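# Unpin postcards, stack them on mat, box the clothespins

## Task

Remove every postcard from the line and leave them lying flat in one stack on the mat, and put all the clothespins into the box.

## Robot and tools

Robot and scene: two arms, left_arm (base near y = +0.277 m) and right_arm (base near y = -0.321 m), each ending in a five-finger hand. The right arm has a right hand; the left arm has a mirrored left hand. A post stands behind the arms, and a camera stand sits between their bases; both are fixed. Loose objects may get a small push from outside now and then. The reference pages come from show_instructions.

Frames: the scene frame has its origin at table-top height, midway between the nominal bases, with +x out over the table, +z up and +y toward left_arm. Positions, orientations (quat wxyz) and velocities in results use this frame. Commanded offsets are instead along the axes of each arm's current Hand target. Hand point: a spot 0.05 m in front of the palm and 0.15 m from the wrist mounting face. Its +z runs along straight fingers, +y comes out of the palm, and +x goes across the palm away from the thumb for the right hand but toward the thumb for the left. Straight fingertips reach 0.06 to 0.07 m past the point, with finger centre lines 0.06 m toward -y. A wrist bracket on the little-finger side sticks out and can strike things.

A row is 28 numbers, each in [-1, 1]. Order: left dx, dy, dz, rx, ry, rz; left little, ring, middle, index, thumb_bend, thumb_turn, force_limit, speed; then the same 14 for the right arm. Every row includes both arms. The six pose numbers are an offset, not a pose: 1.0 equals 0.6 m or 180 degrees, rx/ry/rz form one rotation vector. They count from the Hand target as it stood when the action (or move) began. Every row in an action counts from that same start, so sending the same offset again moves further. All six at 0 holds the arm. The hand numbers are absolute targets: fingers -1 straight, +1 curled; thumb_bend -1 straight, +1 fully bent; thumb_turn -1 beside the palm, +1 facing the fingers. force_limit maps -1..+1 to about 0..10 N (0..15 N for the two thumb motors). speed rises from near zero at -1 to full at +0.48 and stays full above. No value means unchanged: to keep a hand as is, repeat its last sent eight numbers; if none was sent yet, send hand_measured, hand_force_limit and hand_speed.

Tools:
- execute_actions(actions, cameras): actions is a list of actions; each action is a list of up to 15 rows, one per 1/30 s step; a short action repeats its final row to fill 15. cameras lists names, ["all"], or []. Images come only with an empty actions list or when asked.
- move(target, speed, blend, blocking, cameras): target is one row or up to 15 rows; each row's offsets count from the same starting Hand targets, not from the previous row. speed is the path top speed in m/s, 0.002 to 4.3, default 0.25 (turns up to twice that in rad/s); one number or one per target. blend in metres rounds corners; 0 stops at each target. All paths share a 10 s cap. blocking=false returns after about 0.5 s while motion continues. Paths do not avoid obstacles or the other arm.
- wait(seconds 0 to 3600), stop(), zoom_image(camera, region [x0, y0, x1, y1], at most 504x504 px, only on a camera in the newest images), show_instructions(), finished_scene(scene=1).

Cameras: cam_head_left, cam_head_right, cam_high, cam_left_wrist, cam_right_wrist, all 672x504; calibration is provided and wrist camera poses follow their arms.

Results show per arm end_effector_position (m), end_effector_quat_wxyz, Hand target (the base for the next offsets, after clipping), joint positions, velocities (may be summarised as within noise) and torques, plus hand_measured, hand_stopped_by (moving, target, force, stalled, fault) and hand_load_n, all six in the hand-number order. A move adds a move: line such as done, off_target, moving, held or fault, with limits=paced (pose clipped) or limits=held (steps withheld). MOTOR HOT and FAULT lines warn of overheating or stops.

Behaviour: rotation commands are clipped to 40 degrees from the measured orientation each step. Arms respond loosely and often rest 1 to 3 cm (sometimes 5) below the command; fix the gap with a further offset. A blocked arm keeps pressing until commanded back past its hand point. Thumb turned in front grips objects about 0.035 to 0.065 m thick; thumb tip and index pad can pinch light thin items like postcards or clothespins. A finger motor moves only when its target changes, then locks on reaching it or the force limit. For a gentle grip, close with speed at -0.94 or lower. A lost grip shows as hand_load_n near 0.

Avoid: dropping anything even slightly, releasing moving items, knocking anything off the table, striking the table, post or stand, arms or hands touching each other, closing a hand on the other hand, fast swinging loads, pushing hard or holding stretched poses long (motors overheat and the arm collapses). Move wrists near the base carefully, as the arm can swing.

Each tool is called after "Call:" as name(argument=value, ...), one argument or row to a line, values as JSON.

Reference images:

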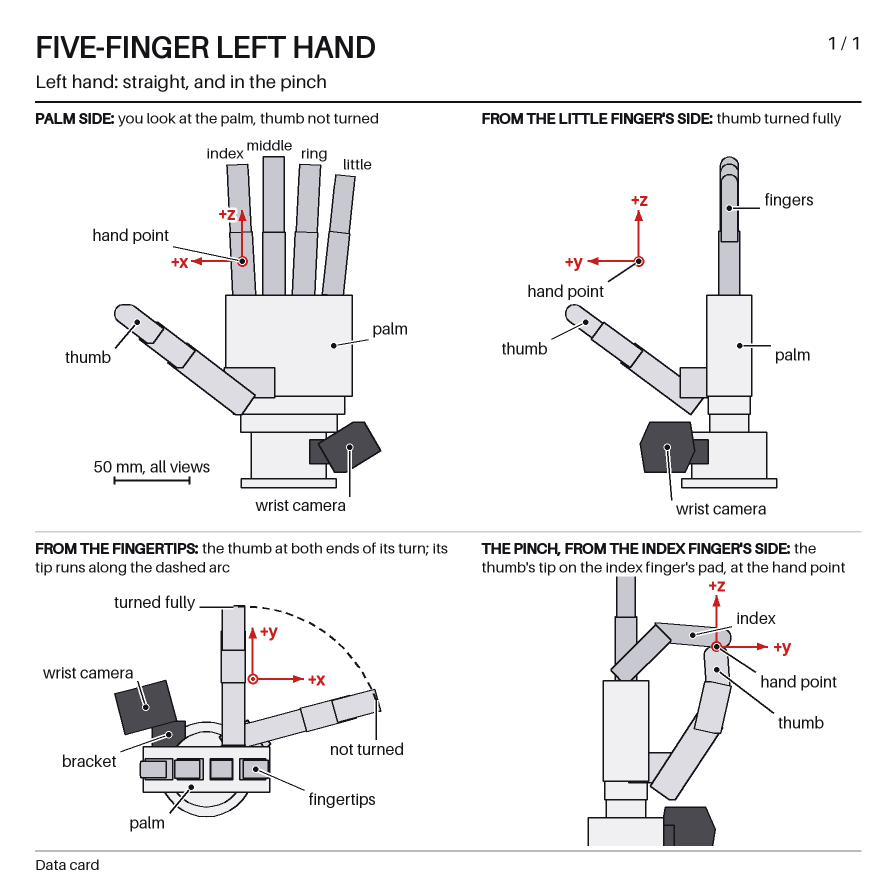

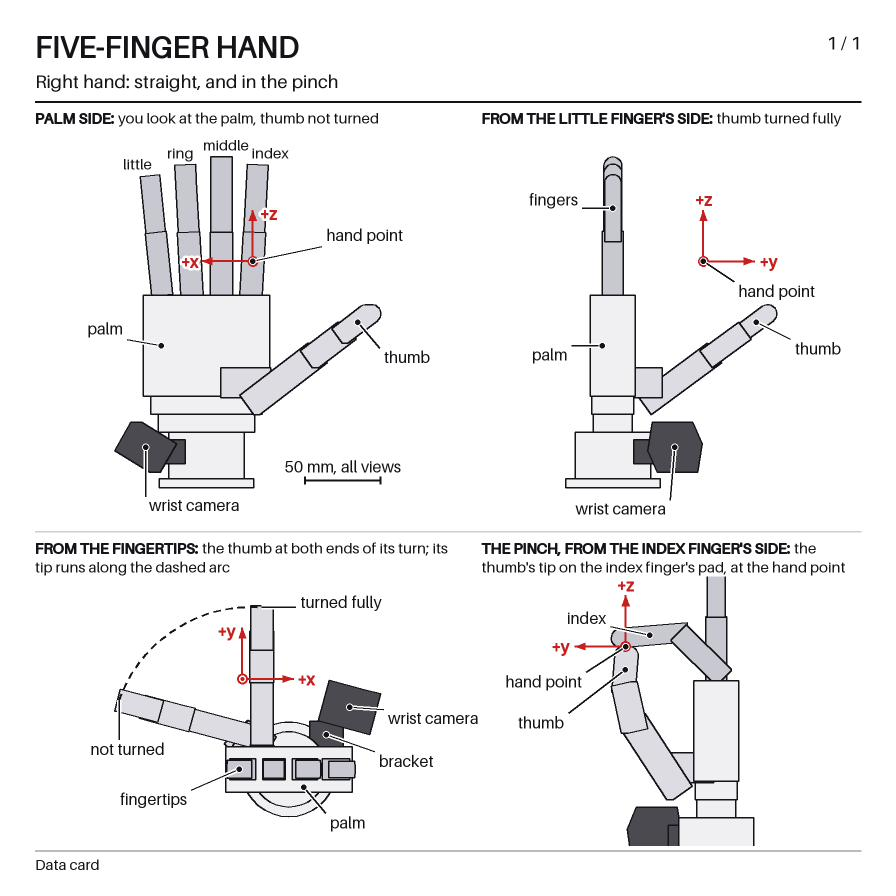

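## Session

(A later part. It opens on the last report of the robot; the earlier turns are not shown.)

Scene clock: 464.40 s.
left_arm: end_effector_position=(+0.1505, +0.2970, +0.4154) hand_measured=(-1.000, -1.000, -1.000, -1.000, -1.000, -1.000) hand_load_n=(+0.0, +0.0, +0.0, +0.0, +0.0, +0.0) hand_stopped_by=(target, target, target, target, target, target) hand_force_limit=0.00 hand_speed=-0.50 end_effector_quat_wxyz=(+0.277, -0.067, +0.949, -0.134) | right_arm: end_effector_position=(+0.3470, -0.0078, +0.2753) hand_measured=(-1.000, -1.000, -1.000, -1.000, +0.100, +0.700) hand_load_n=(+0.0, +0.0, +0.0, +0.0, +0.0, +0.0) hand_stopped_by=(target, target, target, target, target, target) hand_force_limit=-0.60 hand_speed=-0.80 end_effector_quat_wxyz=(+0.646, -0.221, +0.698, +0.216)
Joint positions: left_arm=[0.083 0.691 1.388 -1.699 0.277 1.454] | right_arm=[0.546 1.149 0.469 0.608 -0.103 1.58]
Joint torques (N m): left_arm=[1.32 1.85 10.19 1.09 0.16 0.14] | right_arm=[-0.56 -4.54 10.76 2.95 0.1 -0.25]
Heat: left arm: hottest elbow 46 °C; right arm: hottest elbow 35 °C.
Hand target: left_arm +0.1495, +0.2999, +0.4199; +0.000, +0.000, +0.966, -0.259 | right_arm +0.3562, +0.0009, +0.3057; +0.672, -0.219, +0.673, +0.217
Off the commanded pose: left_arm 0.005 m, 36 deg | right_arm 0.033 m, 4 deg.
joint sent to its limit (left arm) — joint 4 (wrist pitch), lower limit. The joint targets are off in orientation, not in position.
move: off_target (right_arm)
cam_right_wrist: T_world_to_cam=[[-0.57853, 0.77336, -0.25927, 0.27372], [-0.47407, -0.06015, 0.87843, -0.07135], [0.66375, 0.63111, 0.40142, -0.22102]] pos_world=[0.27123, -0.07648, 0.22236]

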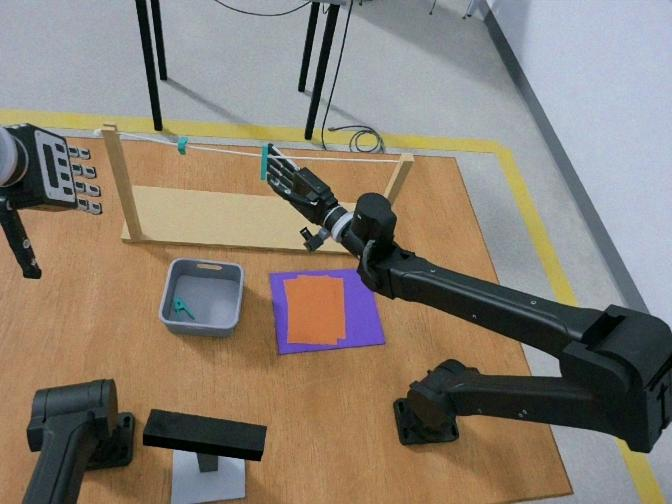

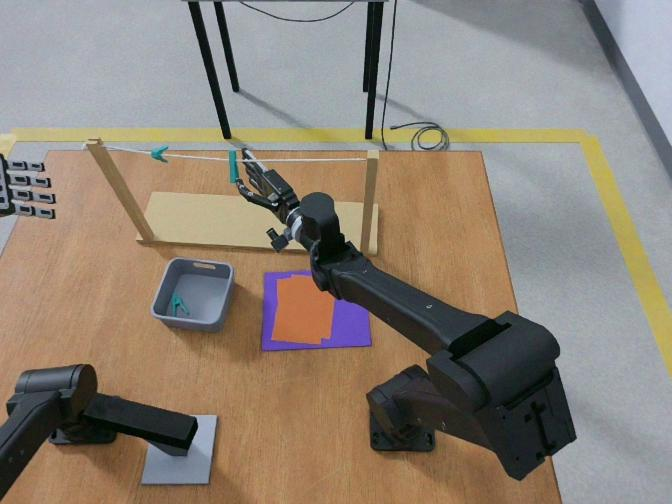

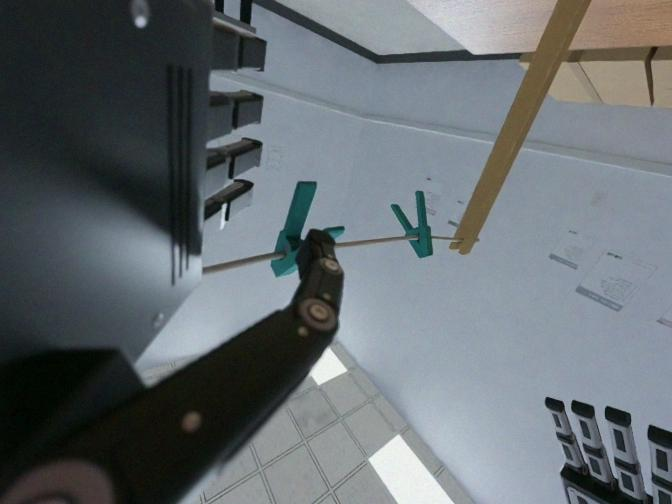

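Call:
move(
  target=[
    [0,0,0,0,0,0,-1,-1,-1,-1,-1,-1,0,-0.5,0.003,0.0117,-0.025,0,0,0,-1,-1,-1,-1,0.1,0.7,-0.6,-0.8],
    [0,0,0,0,0,0,-1,-1,-1,-1,-1,-1,0,-0.5,0.003,0.0117,0.0233,0,0,0,-1,-1,-1,-1,0.1,0.7,-0.6,-0.8],
  ],
  speed=0.06,
  cameras=["cam_head_right","cam_right_wrist"],
)

Call:
zoom_image(
  camera="cam_right_wrist",
  region=[190, 140, 390, 300],
)

Call:
zoom_image(
  camera="cam_head_right",
  region=[190, 130, 310, 220],
)

Scene clock: 467.23 s.
left_arm: end_effector_position=(+0.1505, +0.2970, +0.4154) hand_measured=(-1.000, -1.000, -1.000, -1.000, -1.000, -1.000) hand_load_n=(+0.0, +0.0, +0.0, -0.5, +0.0, +0.0) hand_stopped_by=(target, target, target, target, target, target) hand_force_limit=0.00 hand_speed=-0.50 end_effector_quat_wxyz=(+0.277, -0.067, +0.949, -0.134) | right_arm: end_effector_position=(+0.3542, +0.0058, +0.2742) hand_measured=(-1.000, -1.000, -1.000, -1.000, +0.100, +0.700) hand_load_n=(+0.0, +0.0, +0.0, +0.0, +0.0, +0.0) hand_stopped_by=(target, target, target, target, target, target) hand_force_limit=-0.60 hand_speed=-0.80 end_effector_quat_wxyz=(+0.647, -0.221, +0.697, +0.216)
Joint positions: left_arm=[0.083 0.691 1.388 -1.699 0.277 1.454] | right_arm=[0.571 1.195 0.498 0.626 -0.078 1.58]
Joint torques (N m): left_arm=[1.44 1.03 10.26 0.96 0.22 0.11] | right_arm=[-0.56 -5.01 10.65 2.93 0.1 -0.26]
Heat: left arm: hottest elbow 46 °C; right arm: hottest elbow 36 °C.
Hand target: left_arm +0.1495, +0.2999, +0.4199; +0.000, +0.000, +0.966, -0.259 | right_arm +0.3634, +0.0149, +0.3038; +0.672, -0.219, +0.673, +0.218
Off the commanded pose: left_arm 0.005 m, 36 deg | right_arm 0.032 m, 4 deg.
joint sent to its limit (left arm) — joint 4 (wrist pitch), lower limit. The joint targets are off in orientation, not in position.
move: off_target (right_arm)
cam_right_wrist: T_world_to_cam=[[-0.57894, 0.77243, -0.26109, 0.26757], [-0.47553, -0.05975, 0.87767, -0.06541], [0.66234, 0.63228, 0.40191, -0.23361]] pos_world=[0.27853, -0.06288, 0.22116]

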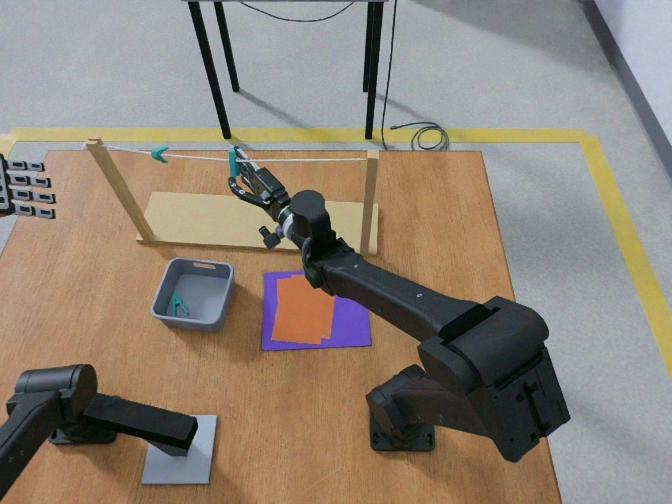

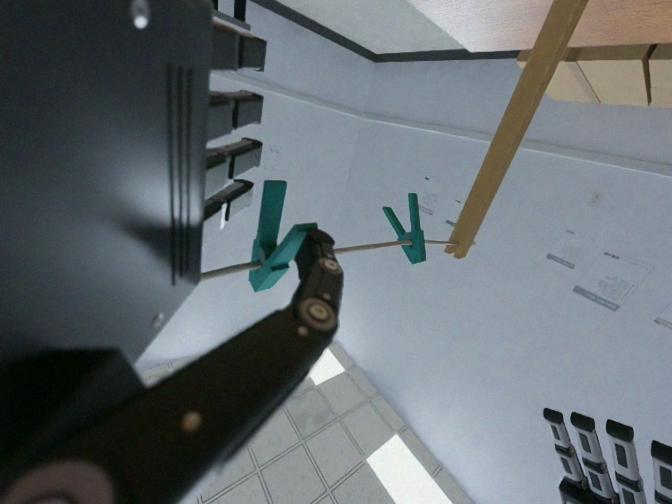

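Scaled by 2.520 from the camera's image (finer frame: 960x720).

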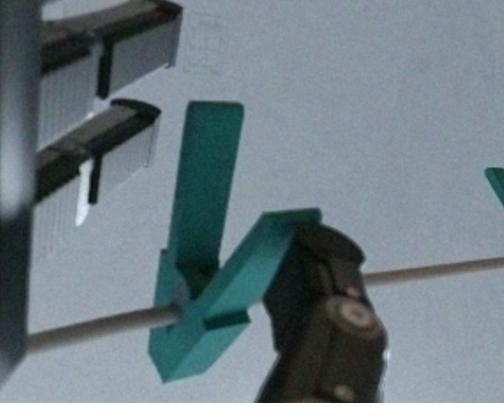

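Scaled by 4.200 from the camera's image (finer frame: 960x720).

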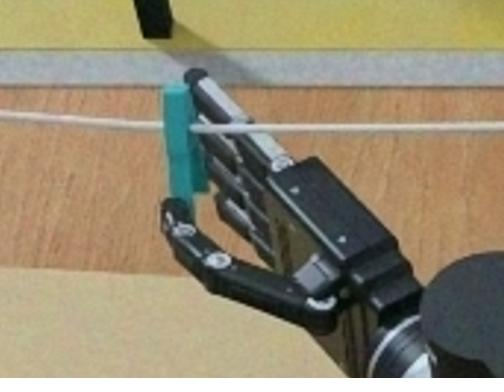

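Call:
move(
  target=[
    [0,0,0,0,0,0,-1,-1,-1,-1,-1,-1,0,-0.5,-0.002,-0.01,0.01,0,0,0,-1,-1,-1,-1,0.1,0.7,-0.6,-0.8],
  ],
  speed=0.06,
  cameras=["cam_head_right","cam_right_wrist"],
)

Call:
zoom_image(
  camera="cam_right_wrist",
  region=[190, 140, 390, 300],
)

Call:
zoom_image(
  camera="cam_head_right",
  region=[190, 130, 310, 220],
)

Scene clock: 468.27 s.
left_arm: end_effector_position=(+0.1505, +0.2970, +0.4154) hand_measured=(-1.000, -1.000, -1.000, -1.000, -1.000, -1.000) hand_load_n=(+0.0, +0.0, +0.0, +0.0, +0.0, +0.0) hand_stopped_by=(target, target, target, target, target, target) hand_force_limit=0.00 hand_speed=-0.50 end_effector_quat_wxyz=(+0.277, -0.067, +0.949, -0.134) | right_arm: end_effector_position=(+0.3599, +0.0089, +0.2752) hand_measured=(-1.000, -1.000, -1.000, -1.000, +0.100, +0.700) hand_load_n=(+0.0, +0.5, +0.0, +0.0, +0.0, -0.5) hand_stopped_by=(target, target, target, target, target, target) hand_force_limit=-0.60 hand_speed=-0.80 end_effector_quat_wxyz=(+0.647, -0.221, +0.697, +0.216)
Joint positions: left_arm=[0.083 0.691 1.388 -1.699 0.277 1.454] | right_arm=[0.571 1.213 0.515 0.626 -0.078 1.58]
Joint torques (N m): left_arm=[2.02 0.85 10.19 1.21 0.13 0.12] | right_arm=[-1.67 -5.3 10.67 2.92 -0.26 -0.26]
Heat: left arm: hottest elbow 46 °C; right arm: hottest elbow 36 °C.
Hand target: left_arm +0.1495, +0.2999, +0.4199; +0.000, +0.000, +0.966, -0.259 | right_arm +0.3718, +0.0134, +0.3052; +0.673, -0.219, +0.673, +0.217
Off the commanded pose: left_arm 0.005 m, 36 deg | right_arm 0.032 m, 4 deg.
joint sent to its limit (left arm) — joint 4 (wrist pitch), lower limit. The joint targets are off in orientation, not in position.
move: off_target (right_arm)
cam_right_wrist: T_world_to_cam=[[-0.57842, 0.77285, -0.26104, 0.26854], [-0.47526, -0.05919, 0.87785, -0.06353], [0.663, 0.63182, 0.40154, -0.23981]] pos_world=[0.28413, -0.05978, 0.22216]

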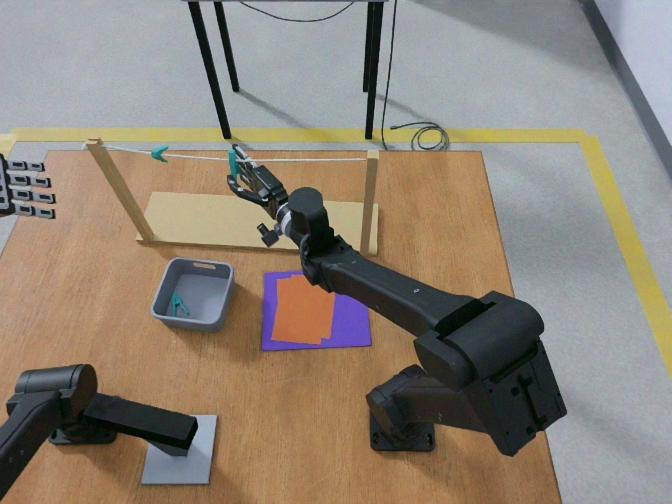

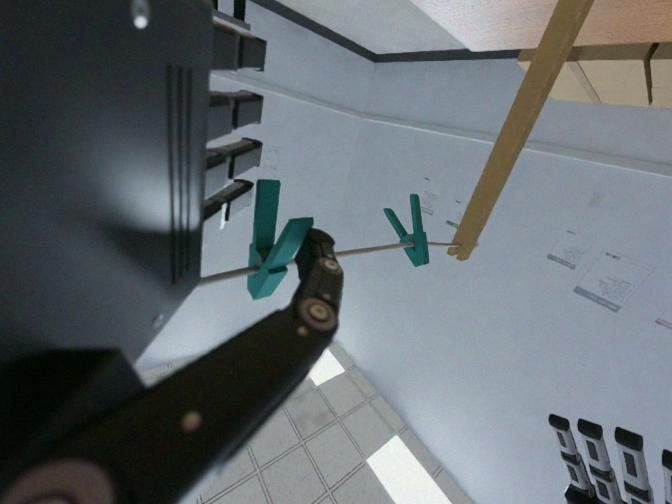

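Scaled by 2.520 from the camera's image (finer frame: 960x720).

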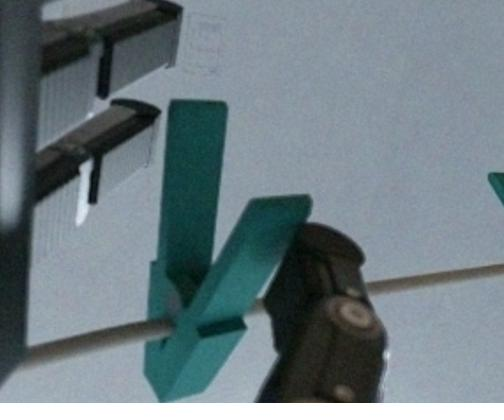

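Scaled by 4.200 from the camera's image (finer frame: 960x720).

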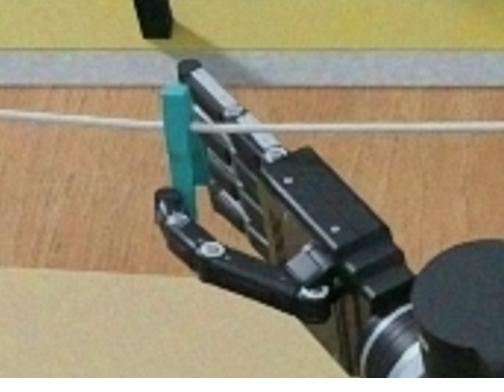

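Call:
move(
  target=[
    [0,0,0,0,0,0,-1,-1,-1,-1,-1,-1,0,-0.5,0,-0.0085,-0.04,0,0,0,-1,-1,-1,-1,0.1,0.7,-0.6,-0.8],
    [0,0,0,0,0,0,-1,-1,-1,-1,-1,-1,0,-0.5,0,-0.0085,-0.011,0,0,0,-1,-1,-1,-1,0.1,0.7,-0.6,-0.8],
  ],
  speed=0.06,
  cameras=["cam_head_right","cam_right_wrist"],
)

Call:
zoom_image(
  camera="cam_right_wrist",
  region=[190, 140, 390, 300],
)

Call:
zoom_image(
  camera="cam_head_right",
  region=[190, 130, 310, 220],
)

Scene clock: 470.23 s.
left_arm: end_effector_position=(+0.1505, +0.2970, +0.4154) hand_measured=(-1.000, -1.000, -1.000, -1.000, -1.000, -1.000) hand_load_n=(+0.0, +0.0, +0.0, -0.5, +0.0, +0.0) hand_stopped_by=(target, target, target, target, target, target) hand_force_limit=0.00 hand_speed=-0.50 end_effector_quat_wxyz=(+0.277, -0.067, +0.949, -0.134) | right_arm: end_effector_position=(+0.3627, +0.0016, +0.2803) hand_measured=(-1.000, -1.000, -1.000, -1.000, +0.100, +0.700) hand_load_n=(+0.0, +0.0, +0.0, +0.0, +0.5, -0.5) hand_stopped_by=(target, target, target, target, target, target) hand_force_limit=-0.60 hand_speed=-0.80 end_effector_quat_wxyz=(+0.650, -0.219, +0.694, +0.216)
Joint positions: left_arm=[0.083 0.691 1.388 -1.699 0.277 1.454] | right_arm=[0.548 1.202 0.515 0.626 -0.098 1.58]
Joint torques (N m): left_arm=[1.08 1.32 10.18 0.83 0.12 0.14] | right_arm=[-1.32 -5.71 9.78 2.78 -0.01 -0.26]
Heat: left arm: hottest elbow 46 °C; right arm: hottest elbow 36 °C.
Hand target: left_arm +0.1495, +0.2999, +0.4199; +0.000, +0.000, +0.966, -0.259 | right_arm +0.3695, +0.0054, +0.3051; +0.672, -0.219, +0.673, +0.217
Off the commanded pose: left_arm 0.005 m, 36 deg | right_arm 0.026 m, 4 deg.
joint sent to its limit (left arm) — joint 4 (wrist pitch), lower limit. The joint targets are off in orientation, not in position.
move: off_target (right_arm)
cam_right_wrist: T_world_to_cam=[[-0.57428, 0.77602, -0.26075, 0.27562], [-0.48256, -0.06358, 0.87355, -0.06328], [0.66132, 0.62749, 0.41099, -0.24117]] pos_world=[0.28724, -0.06658, 0.22626]

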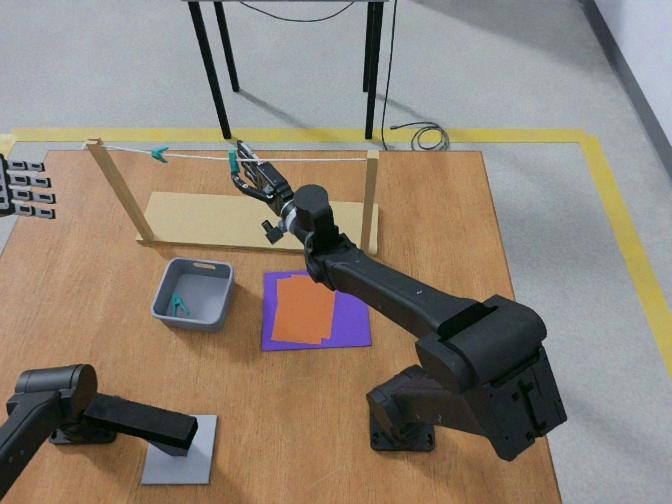

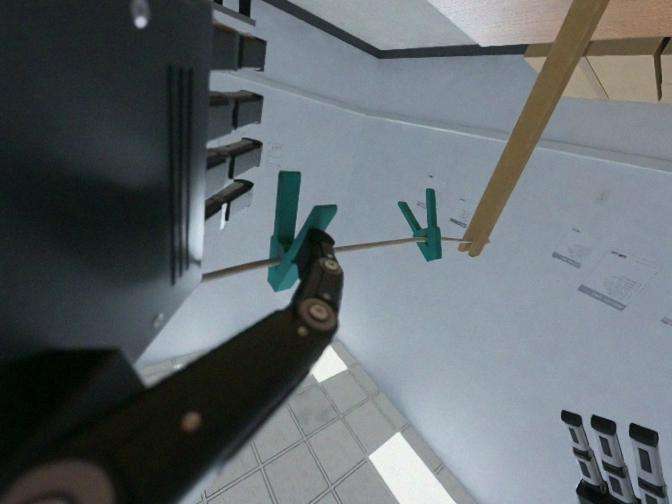

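Scaled by 2.520 from the camera's image (finer frame: 960x720).

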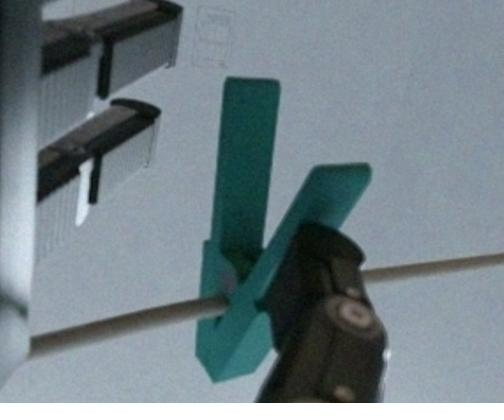

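Scaled by 4.200 from the camera's image (finer frame: 960x720).

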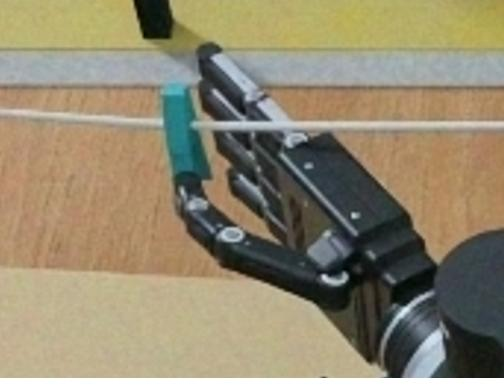

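Call:
move(
  target=[
    [0,0,0,0,0,0,-1,-1,-1,-1,-1,-1,0,-0.5,0.014,0,-0.008,0,0,0,-1,-1,-1,-1,0.1,0.7,-0.6,-0.8],
  ],
  speed=0.06,
  cameras=["cam_head_right","cam_right_wrist"],
)

Call:
zoom_image(
  camera="cam_right_wrist",
  region=[190, 140, 390, 300],
)

Call:
zoom_image(
  camera="cam_head_right",
  region=[190, 130, 310, 220],
)

Scene clock: 471.23 s.
left_arm: end_effector_position=(+0.1505, +0.2970, +0.4154) hand_measured=(-1.000, -1.000, -1.000, -1.000, -1.000, -1.000) hand_load_n=(+0.0, +0.0, +0.0, +0.0, +0.0, +0.0) hand_stopped_by=(target, target, target, target, target, target) hand_force_limit=0.00 hand_speed=-0.50 end_effector_quat_wxyz=(+0.277, -0.067, +0.949, -0.134) | right_arm: end_effector_position=(+0.3625, +0.0015, +0.2862) hand_measured=(-1.000, -1.000, -1.000, -1.000, +0.100, +0.700) hand_load_n=(+0.0, +0.0, +0.0, +0.0, +0.0, +0.0) hand_stopped_by=(target, target, target, target, target, target) hand_force_limit=-0.60 hand_speed=-0.80 end_effector_quat_wxyz=(+0.659, -0.217, +0.686, +0.218)
Joint positions: left_arm=[0.083 0.691 1.388 -1.699 0.277 1.454] | right_arm=[0.548 1.203 0.515 0.651 -0.098 1.58]
Joint torques (N m): left_arm=[1.49 1.14 10.17 1.1 0.17 0.16] | right_arm=[-1.38 -5.13 8.17 2.95 -0.09 -0.26]
Heat: left arm: hottest elbow 46 °C; right arm: hottest elbow 36 °C.
Hand target: left_arm +0.1495, +0.2999, +0.4199; +0.000, +0.000, +0.966, -0.259 | right_arm +0.3656, +0.0026, +0.2969; +0.673, -0.219, +0.673, +0.217
Off the commanded pose: left_arm 0.005 m, 36 deg | right_arm 0.011 m, 2 deg.
joint sent to its limit (left arm) — joint 4 (wrist pitch), lower limit. The joint targets are off in orientation, not in position.
move: off_target (right_arm)
cam_right_wrist: T_world_to_cam=[[-0.56899, 0.7791, -0.26317, 0.27587], [-0.5001, -0.07378, 0.86282, -0.05916], [0.6528, 0.62255, 0.43161, -0.24611]] pos_world=[0.28805, -0.06608, 0.22987]

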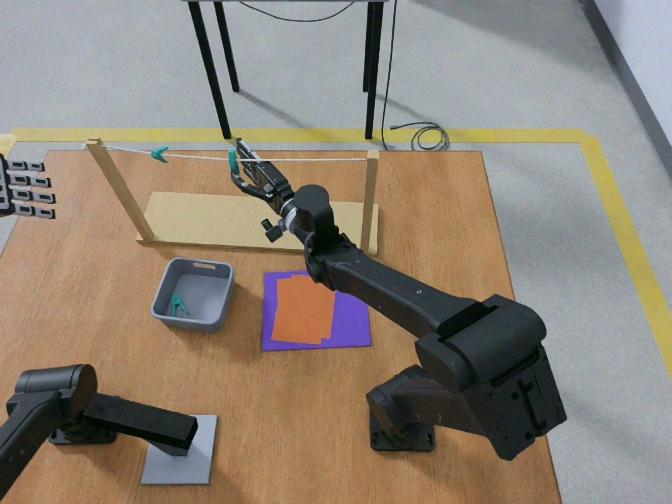

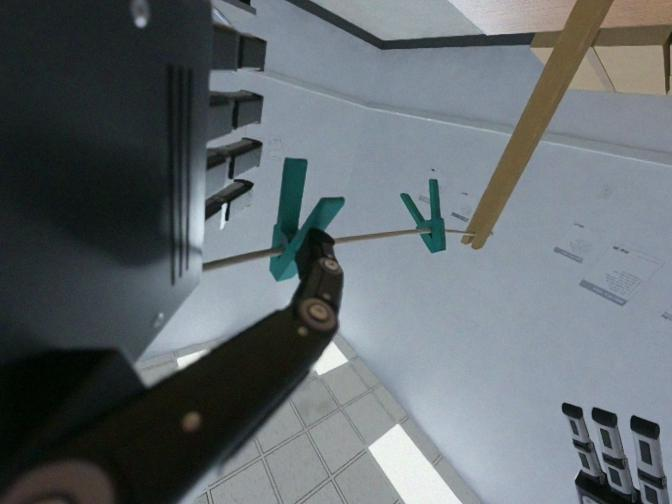

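Scaled by 2.520 from the camera's image (finer frame: 960x720).

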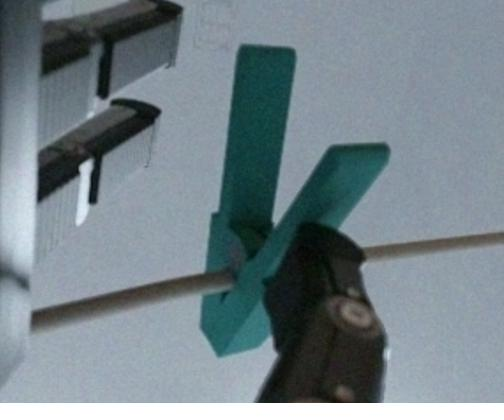

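Scaled by 4.200 from the camera's image (finer frame: 960x720).

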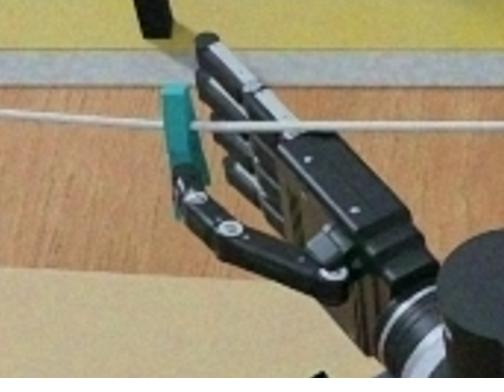

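Call:
move(
  target=[
    [0,0,0,0,0,0,-1,-1,-1,-1,-1,-1,0,-0.5,0.03,0,-0.003,0,0,0,-1,-1,-1,-1,0.1,0.7,-0.6,-0.8],
  ],
  speed=0.06,
  cameras=["cam_head_right","cam_right_wrist"],
)

Call:
zoom_image(
  camera="cam_right_wrist",
  region=[190, 140, 390, 300],
)

Call:
zoom_image(
  camera="cam_head_right",
  region=[190, 130, 310, 220],
)

Scene clock: 472.40 s.
left_arm: end_effector_position=(+0.1505, +0.2970, +0.4154) hand_measured=(-1.000, -1.000, -1.000, -1.000, -1.000, -1.000) hand_load_n=(+0.0, +0.0, +0.0, +0.0, +0.0, +0.0) hand_stopped_by=(target, target, target, target, target, target) hand_force_limit=0.00 hand_speed=-0.50 end_effector_quat_wxyz=(+0.277, -0.067, +0.949, -0.134) | right_arm: end_effector_position=(+0.3647, +0.0028, +0.2762) hand_measured=(-1.000, -1.000, -1.000, -1.000, +0.100, +0.700) hand_load_n=(+0.0, +0.0, +0.0, +0.0, +0.0, +0.0) hand_stopped_by=(target, target, target, target, target, target) hand_force_limit=-0.60 hand_speed=-0.80 end_effector_quat_wxyz=(+0.664, -0.216, +0.682, +0.219)
Joint positions: left_arm=[0.083 0.691 1.388 -1.699 0.277 1.454] | right_arm=[0.548 1.25 0.503 0.723 -0.098 1.58]
Joint torques (N m): left_arm=[1.67 1.32 10.32 1.02 0.22 0.11] | right_arm=[-1.44 -5.71 6.65 2.93 -0.12 -0.26]
Heat: left arm: hottest elbow 45 °C; right arm: hottest elbow 36 °C.
Hand target: left_arm +0.1495, +0.2999, +0.4199; +0.000, +0.000, +0.966, -0.259 | right_arm +0.3642, +0.0015, +0.2788; +0.673, -0.219, +0.673, +0.217
Off the commanded pose: left_arm 0.005 m, 36 deg | right_arm 0.003 m, 2 deg.
joint sent to its limit (left arm) — joint 4 (wrist pitch), lower limit. The joint targets are off in orientation, not in position.
move: done
cam_right_wrist: T_world_to_cam=[[-0.56577, 0.78098, -0.26454, 0.27271], [-0.51059, -0.07991, 0.8561, -0.04348], [0.64746, 0.61943, 0.44397, -0.24552]] pos_world=[0.29105, -0.06437, 0.21837]

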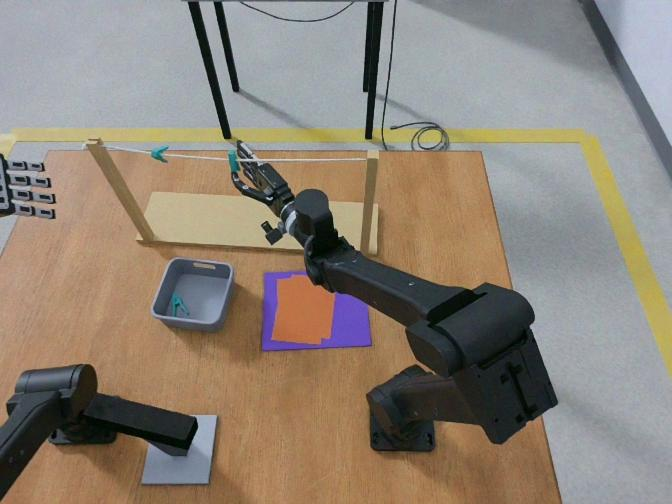

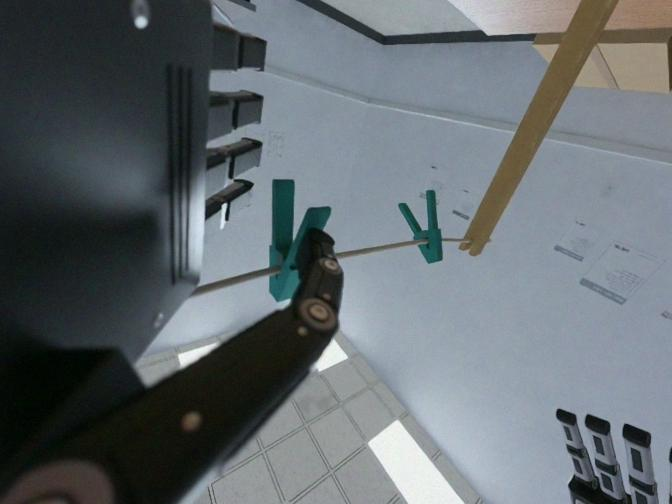

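Scaled by 2.520 from the camera's image (finer frame: 960x720).

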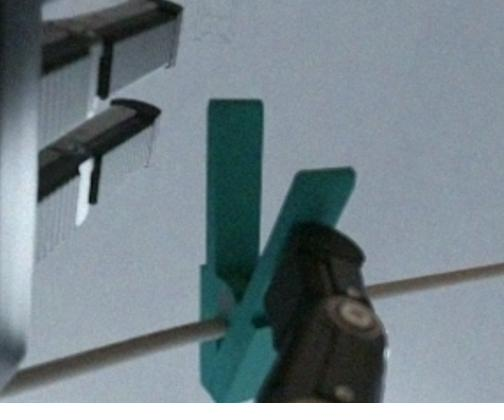

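Scaled by 4.200 from the camera's image (finer frame: 960x720).

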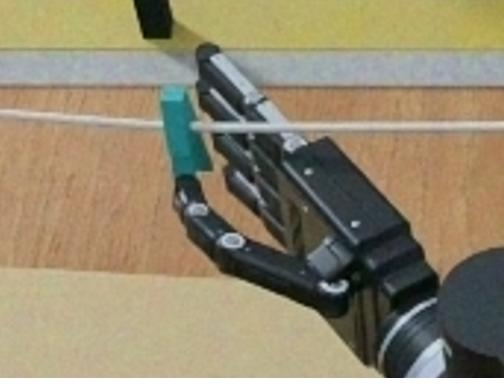

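Call:
move(
  target=[
    [0,0,0,0,0,0,-1,-1,-1,-1,-1,-1,0,-0.5,0,0,0,0,0,0,-0.5,-0.5,-0.5,-0.5,0.1,0.7,-0.6,-0.7],
    [0,0,0,0,0,0,-1,-1,-1,-1,-1,-1,0,-0.5,0,0,0,0,0,0,-0.35,-0.35,-0.35,-0.35,0.1,0.7,-0.6,-0.7],
  ],
  speed=0.06,
  cameras=["cam_head_right","cam_right_wrist"],
)

Call:
zoom_image(
  camera="cam_right_wrist",
  region=[190, 140, 390, 300],
)

Call:
zoom_image(
  camera="cam_head_right",
  region=[190, 130, 310, 220],
)

Scene clock: 474.57 s.
left_arm: end_effector_position=(+0.1505, +0.2970, +0.4154) hand_measured=(-1.000, -1.000, -1.000, -1.000, -1.000, -1.000) hand_load_n=(+0.0, +0.0, +0.0, +0.0, +0.0, +0.0) hand_stopped_by=(target, target, target, target, target, target) hand_force_limit=0.00 hand_speed=-0.50 end_effector_quat_wxyz=(+0.277, -0.067, +0.949, -0.134) | right_arm: end_effector_position=(+0.3647, +0.0028, +0.2762) hand_measured=(-0.350, -0.350, -0.350, -0.350, +0.100, +0.700) hand_load_n=(+0.0, +0.0, +0.5, +0.0, +0.5, +0.0) hand_stopped_by=(target, target, target, target, target, target) hand_force_limit=-0.60 hand_speed=-0.70 end_effector_quat_wxyz=(+0.664, -0.216, +0.682, +0.219)
Joint positions: left_arm=[0.083 0.691 1.388 -1.699 0.277 1.454] | right_arm=[0.548 1.25 0.503 0.723 -0.098 1.58]
Joint torques (N m): left_arm=[1.49 1.03 10.25 1.13 0.2 0.08] | right_arm=[-1.49 -5.66 6.64 2.93 -0.12 -0.25]
Heat: left arm: hottest elbow 45 °C; right arm: hottest elbow 36 °C.
Hand target: left_arm +0.1495, +0.2999, +0.4199; +0.000, +0.000, +0.966, -0.259 | right_arm +0.3642, +0.0015, +0.2788; +0.673, -0.219, +0.673, +0.217
Off the commanded pose: left_arm 0.005 m, 36 deg | right_arm 0.003 m, 1 deg.
joint sent to its limit (left arm) — joint 4 (wrist pitch), lower limit. The joint targets are off in orientation, not in position.
move: done
cam_right_wrist: T_world_to_cam=[[-0.56577, 0.78098, -0.26454, 0.27271], [-0.51059, -0.07991, 0.8561, -0.04348], [0.64746, 0.61943, 0.44397, -0.24552]] pos_world=[0.29105, -0.06437, 0.21837]

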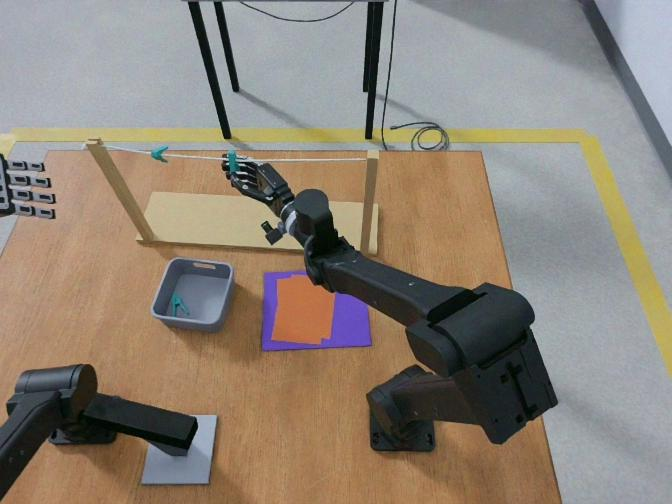

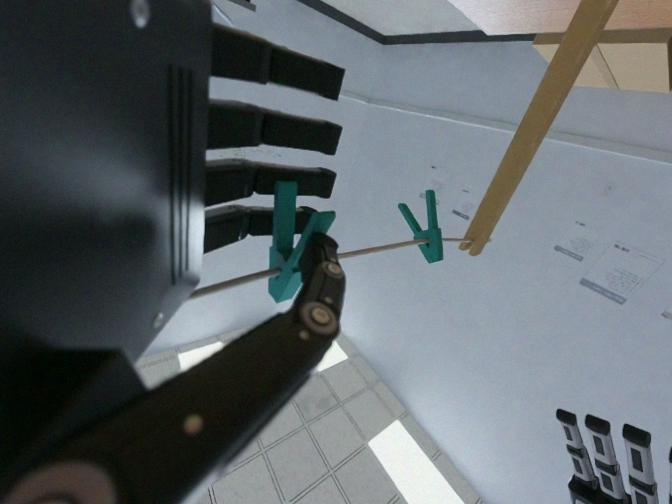

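Scaled by 2.520 from the camera's image (finer frame: 960x720).

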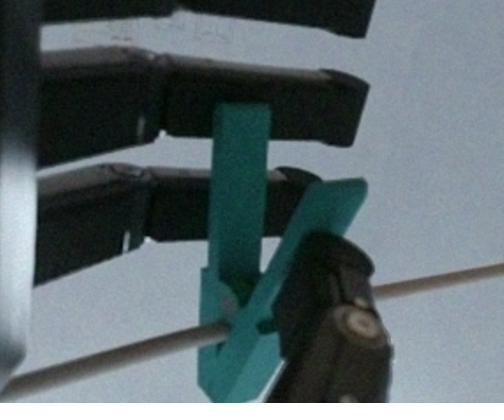

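Scaled by 4.200 from the camera's image (finer frame: 960x720).

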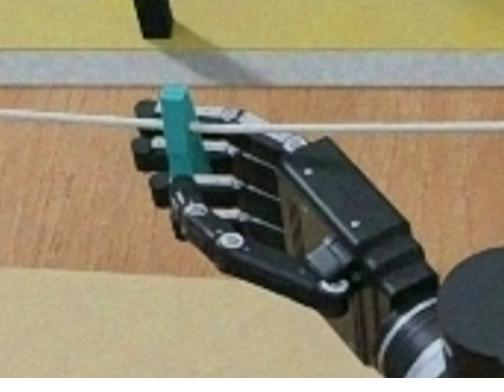

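Call:
move(
  target=[
    [0,0,0,0,0,0,-1,-1,-1,-1,-1,-1,0,-0.5,0,0,0,0,0,0,-0.15,-0.15,-0.15,-0.15,0.1,0.7,1,-0.5],
  ],
  speed=0.06,
  cameras=["cam_head_right","cam_right_wrist"],
)

Call:
zoom_image(
  camera="cam_right_wrist",
  region=[190, 140, 390, 300],
)

Call:
zoom_image(
  camera="cam_head_right",
  region=[190, 130, 310, 220],
)

Scene clock: 475.53 s.
left_arm: end_effector_position=(+0.1505, +0.2970, +0.4154) hand_measured=(-1.000, -1.000, -1.000, -1.000, -1.000, -1.000) hand_load_n=(+0.0, +0.0, +0.0, +0.0, +0.0, +0.0) hand_stopped_by=(target, target, target, target, target, target) hand_force_limit=0.00 hand_speed=-0.50 end_effector_quat_wxyz=(+0.277, -0.067, +0.949, -0.134) | right_arm: end_effector_position=(+0.3647, +0.0028, +0.2762) hand_measured=(-0.150, -0.150, -0.152, -0.152, +0.098, +0.700) hand_load_n=(+0.0, +0.0, +4.5, +5.0, +8.0, +0.0) hand_stopped_by=(target, target, target, target, target, target) hand_force_limit=1.00 hand_speed=-0.50 end_effector_quat_wxyz=(+0.664, -0.216, +0.682, +0.219)
Joint positions: left_arm=[0.083 0.691 1.388 -1.699 0.277 1.454] | right_arm=[0.548 1.25 0.503 0.723 -0.098 1.58]
Joint torques (N m): left_arm=[1.73 0.97 10.11 1.09 0.13 0.11] | right_arm=[-1.49 -5.66 6.65 2.93 -0.12 -0.24]
Heat: left arm: hottest elbow 45 °C; right arm: hottest elbow 36 °C.
Hand target: left_arm +0.1495, +0.2999, +0.4199; +0.000, +0.000, +0.966, -0.259 | right_arm +0.3642, +0.0015, +0.2788; +0.673, -0.219, +0.673, +0.217
Off the commanded pose: left_arm 0.005 m, 36 deg | right_arm 0.003 m, 1 deg.
joint sent to its limit (left arm) — joint 4 (wrist pitch), lower limit. The joint targets are off in orientation, not in position.
move: done
cam_right_wrist: T_world_to_cam=[[-0.56577, 0.78098, -0.26454, 0.27271], [-0.51059, -0.07991, 0.8561, -0.04348], [0.64746, 0.61943, 0.44397, -0.24552]] pos_world=[0.29105, -0.06437, 0.21837]

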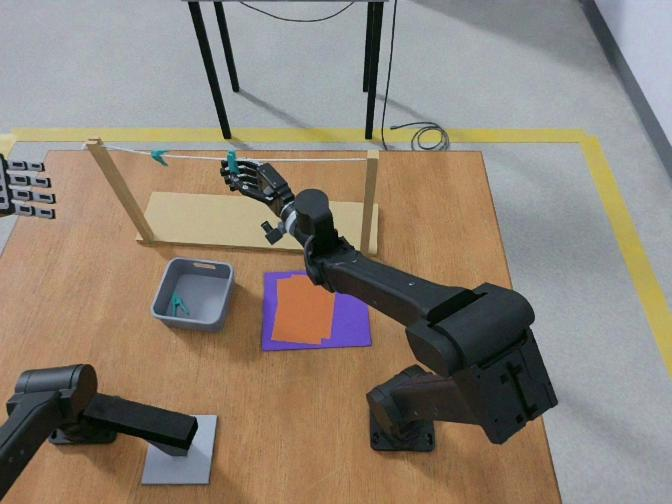

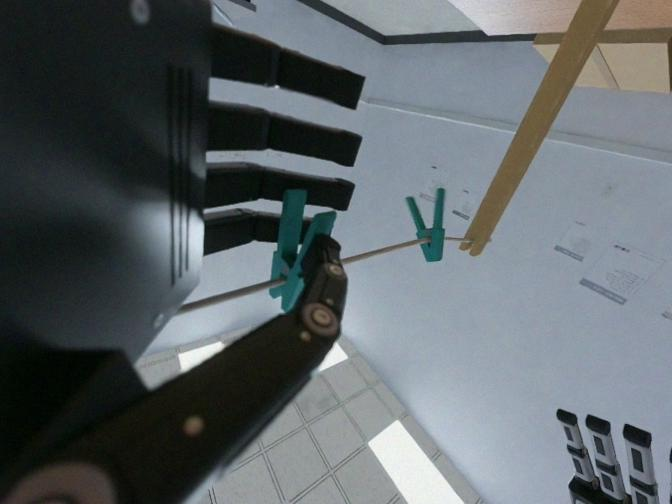

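Scaled by 2.520 from the camera's image (finer frame: 960x720).

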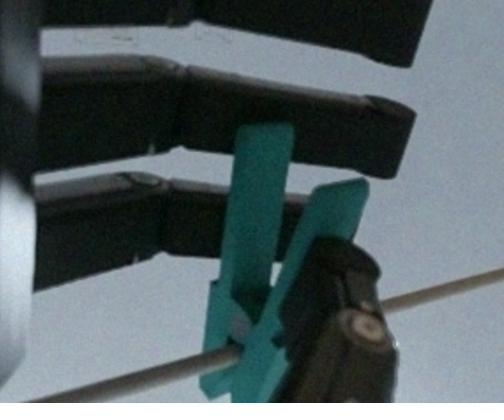

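Scaled by 4.200 from the camera's image (finer frame: 960x720).

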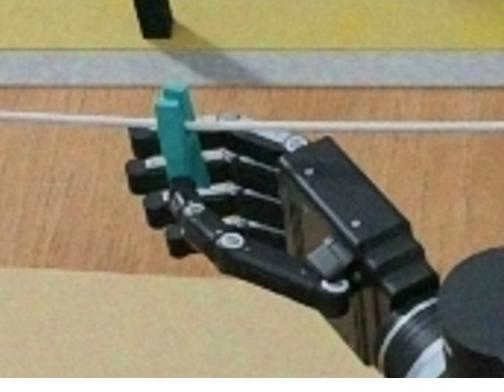

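Call:
move(
  target=[
    [0,0,0,0,0,0,-1,-1,-1,-1,-1,-1,0,-0.5,0,0,0,0,0,0,-0.15,-0.15,-0.05,-0.05,0.12,0.7,1,-0.4],
  ],
  speed=0.06,
  cameras=["cam_head_right","cam_right_wrist"],
)

Call:
zoom_image(
  camera="cam_right_wrist",
  region=[190, 140, 390, 300],
)

Call:
zoom_image(
  camera="cam_head_right",
  region=[190, 130, 310, 220],
)

Scene clock: 476.50 s.
left_arm: end_effector_position=(+0.1505, +0.2970, +0.4154) hand_measured=(-1.000, -1.000, -1.000, -1.000, -1.000, -1.000) hand_load_n=(+0.0, +0.0, +0.0, +0.0, +0.0, +0.0) hand_stopped_by=(target, target, target, target, target, target) hand_force_limit=0.00 hand_speed=-0.50 end_effector_quat_wxyz=(+0.277, -0.067, +0.949, -0.134) | right_arm: end_effector_position=(+0.3647, +0.0028, +0.2762) hand_measured=(-0.150, -0.150, -0.052, -0.104, +0.114, +0.700) hand_load_n=(+0.0, +0.0, +6.5, +6.0, +10.5, +2.0) hand_stopped_by=(target, target, target, force, target, target) hand_force_limit=1.00 hand_speed=-0.40 end_effector_quat_wxyz=(+0.664, -0.216, +0.682, +0.219)
Joint positions: left_arm=[0.083 0.691 1.388 -1.699 0.277 1.454] | right_arm=[0.548 1.25 0.503 0.723 -0.098 1.58]
Joint torques (N m): left_arm=[1.44 1.38 10.26 1.06 0.19 0.11] | right_arm=[-1.44 -5.66 6.64 2.93 -0.12 -0.24]
Heat: left arm: hottest elbow 45 °C; right arm: hottest elbow 36 °C.
Hand target: left_arm +0.1495, +0.2999, +0.4199; +0.000, +0.000, +0.966, -0.259 | right_arm +0.3642, +0.0015, +0.2788; +0.673, -0.219, +0.673, +0.217
Off the commanded pose: left_arm 0.005 m, 36 deg | right_arm 0.003 m, 1 deg.
joint sent to its limit (left arm) — joint 4 (wrist pitch), lower limit. The joint targets are off in orientation, not in position.
move: done
cam_right_wrist: T_world_to_cam=[[-0.56577, 0.78098, -0.26454, 0.27271], [-0.51059, -0.07991, 0.8561, -0.04348], [0.64746, 0.61943, 0.44397, -0.24552]] pos_world=[0.29105, -0.06437, 0.21837]

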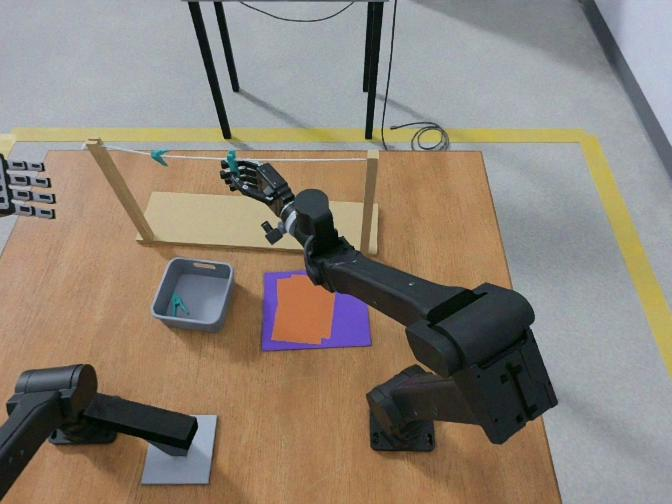

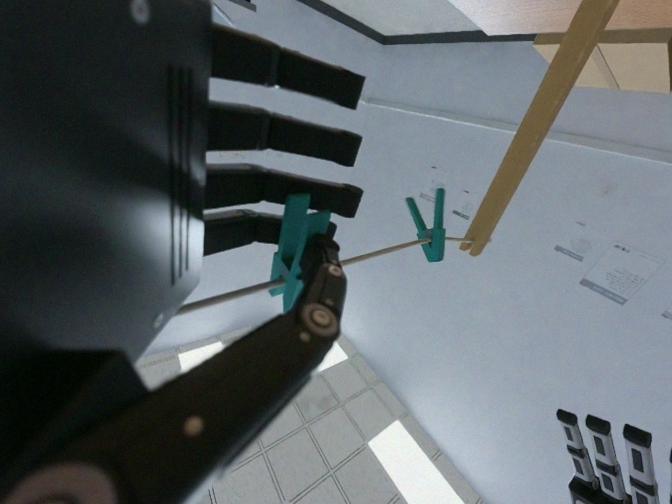

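Scaled by 2.520 from the camera's image (finer frame: 960x720).

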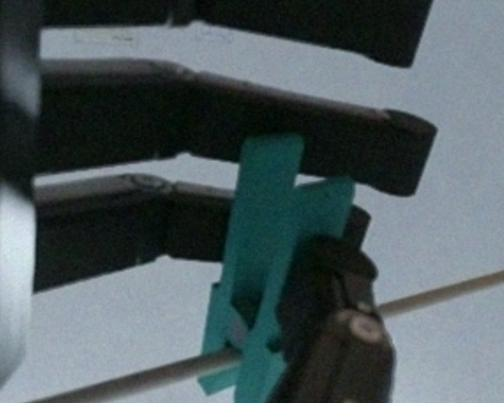

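Scaled by 4.200 from the camera's image (finer frame: 960x720).

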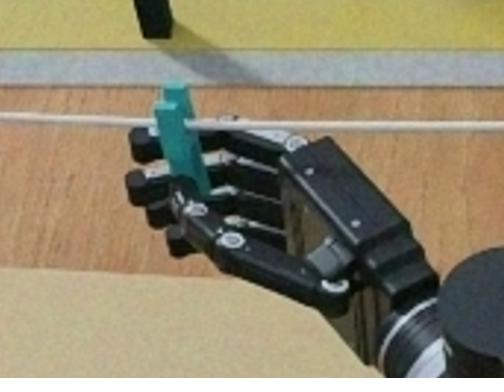

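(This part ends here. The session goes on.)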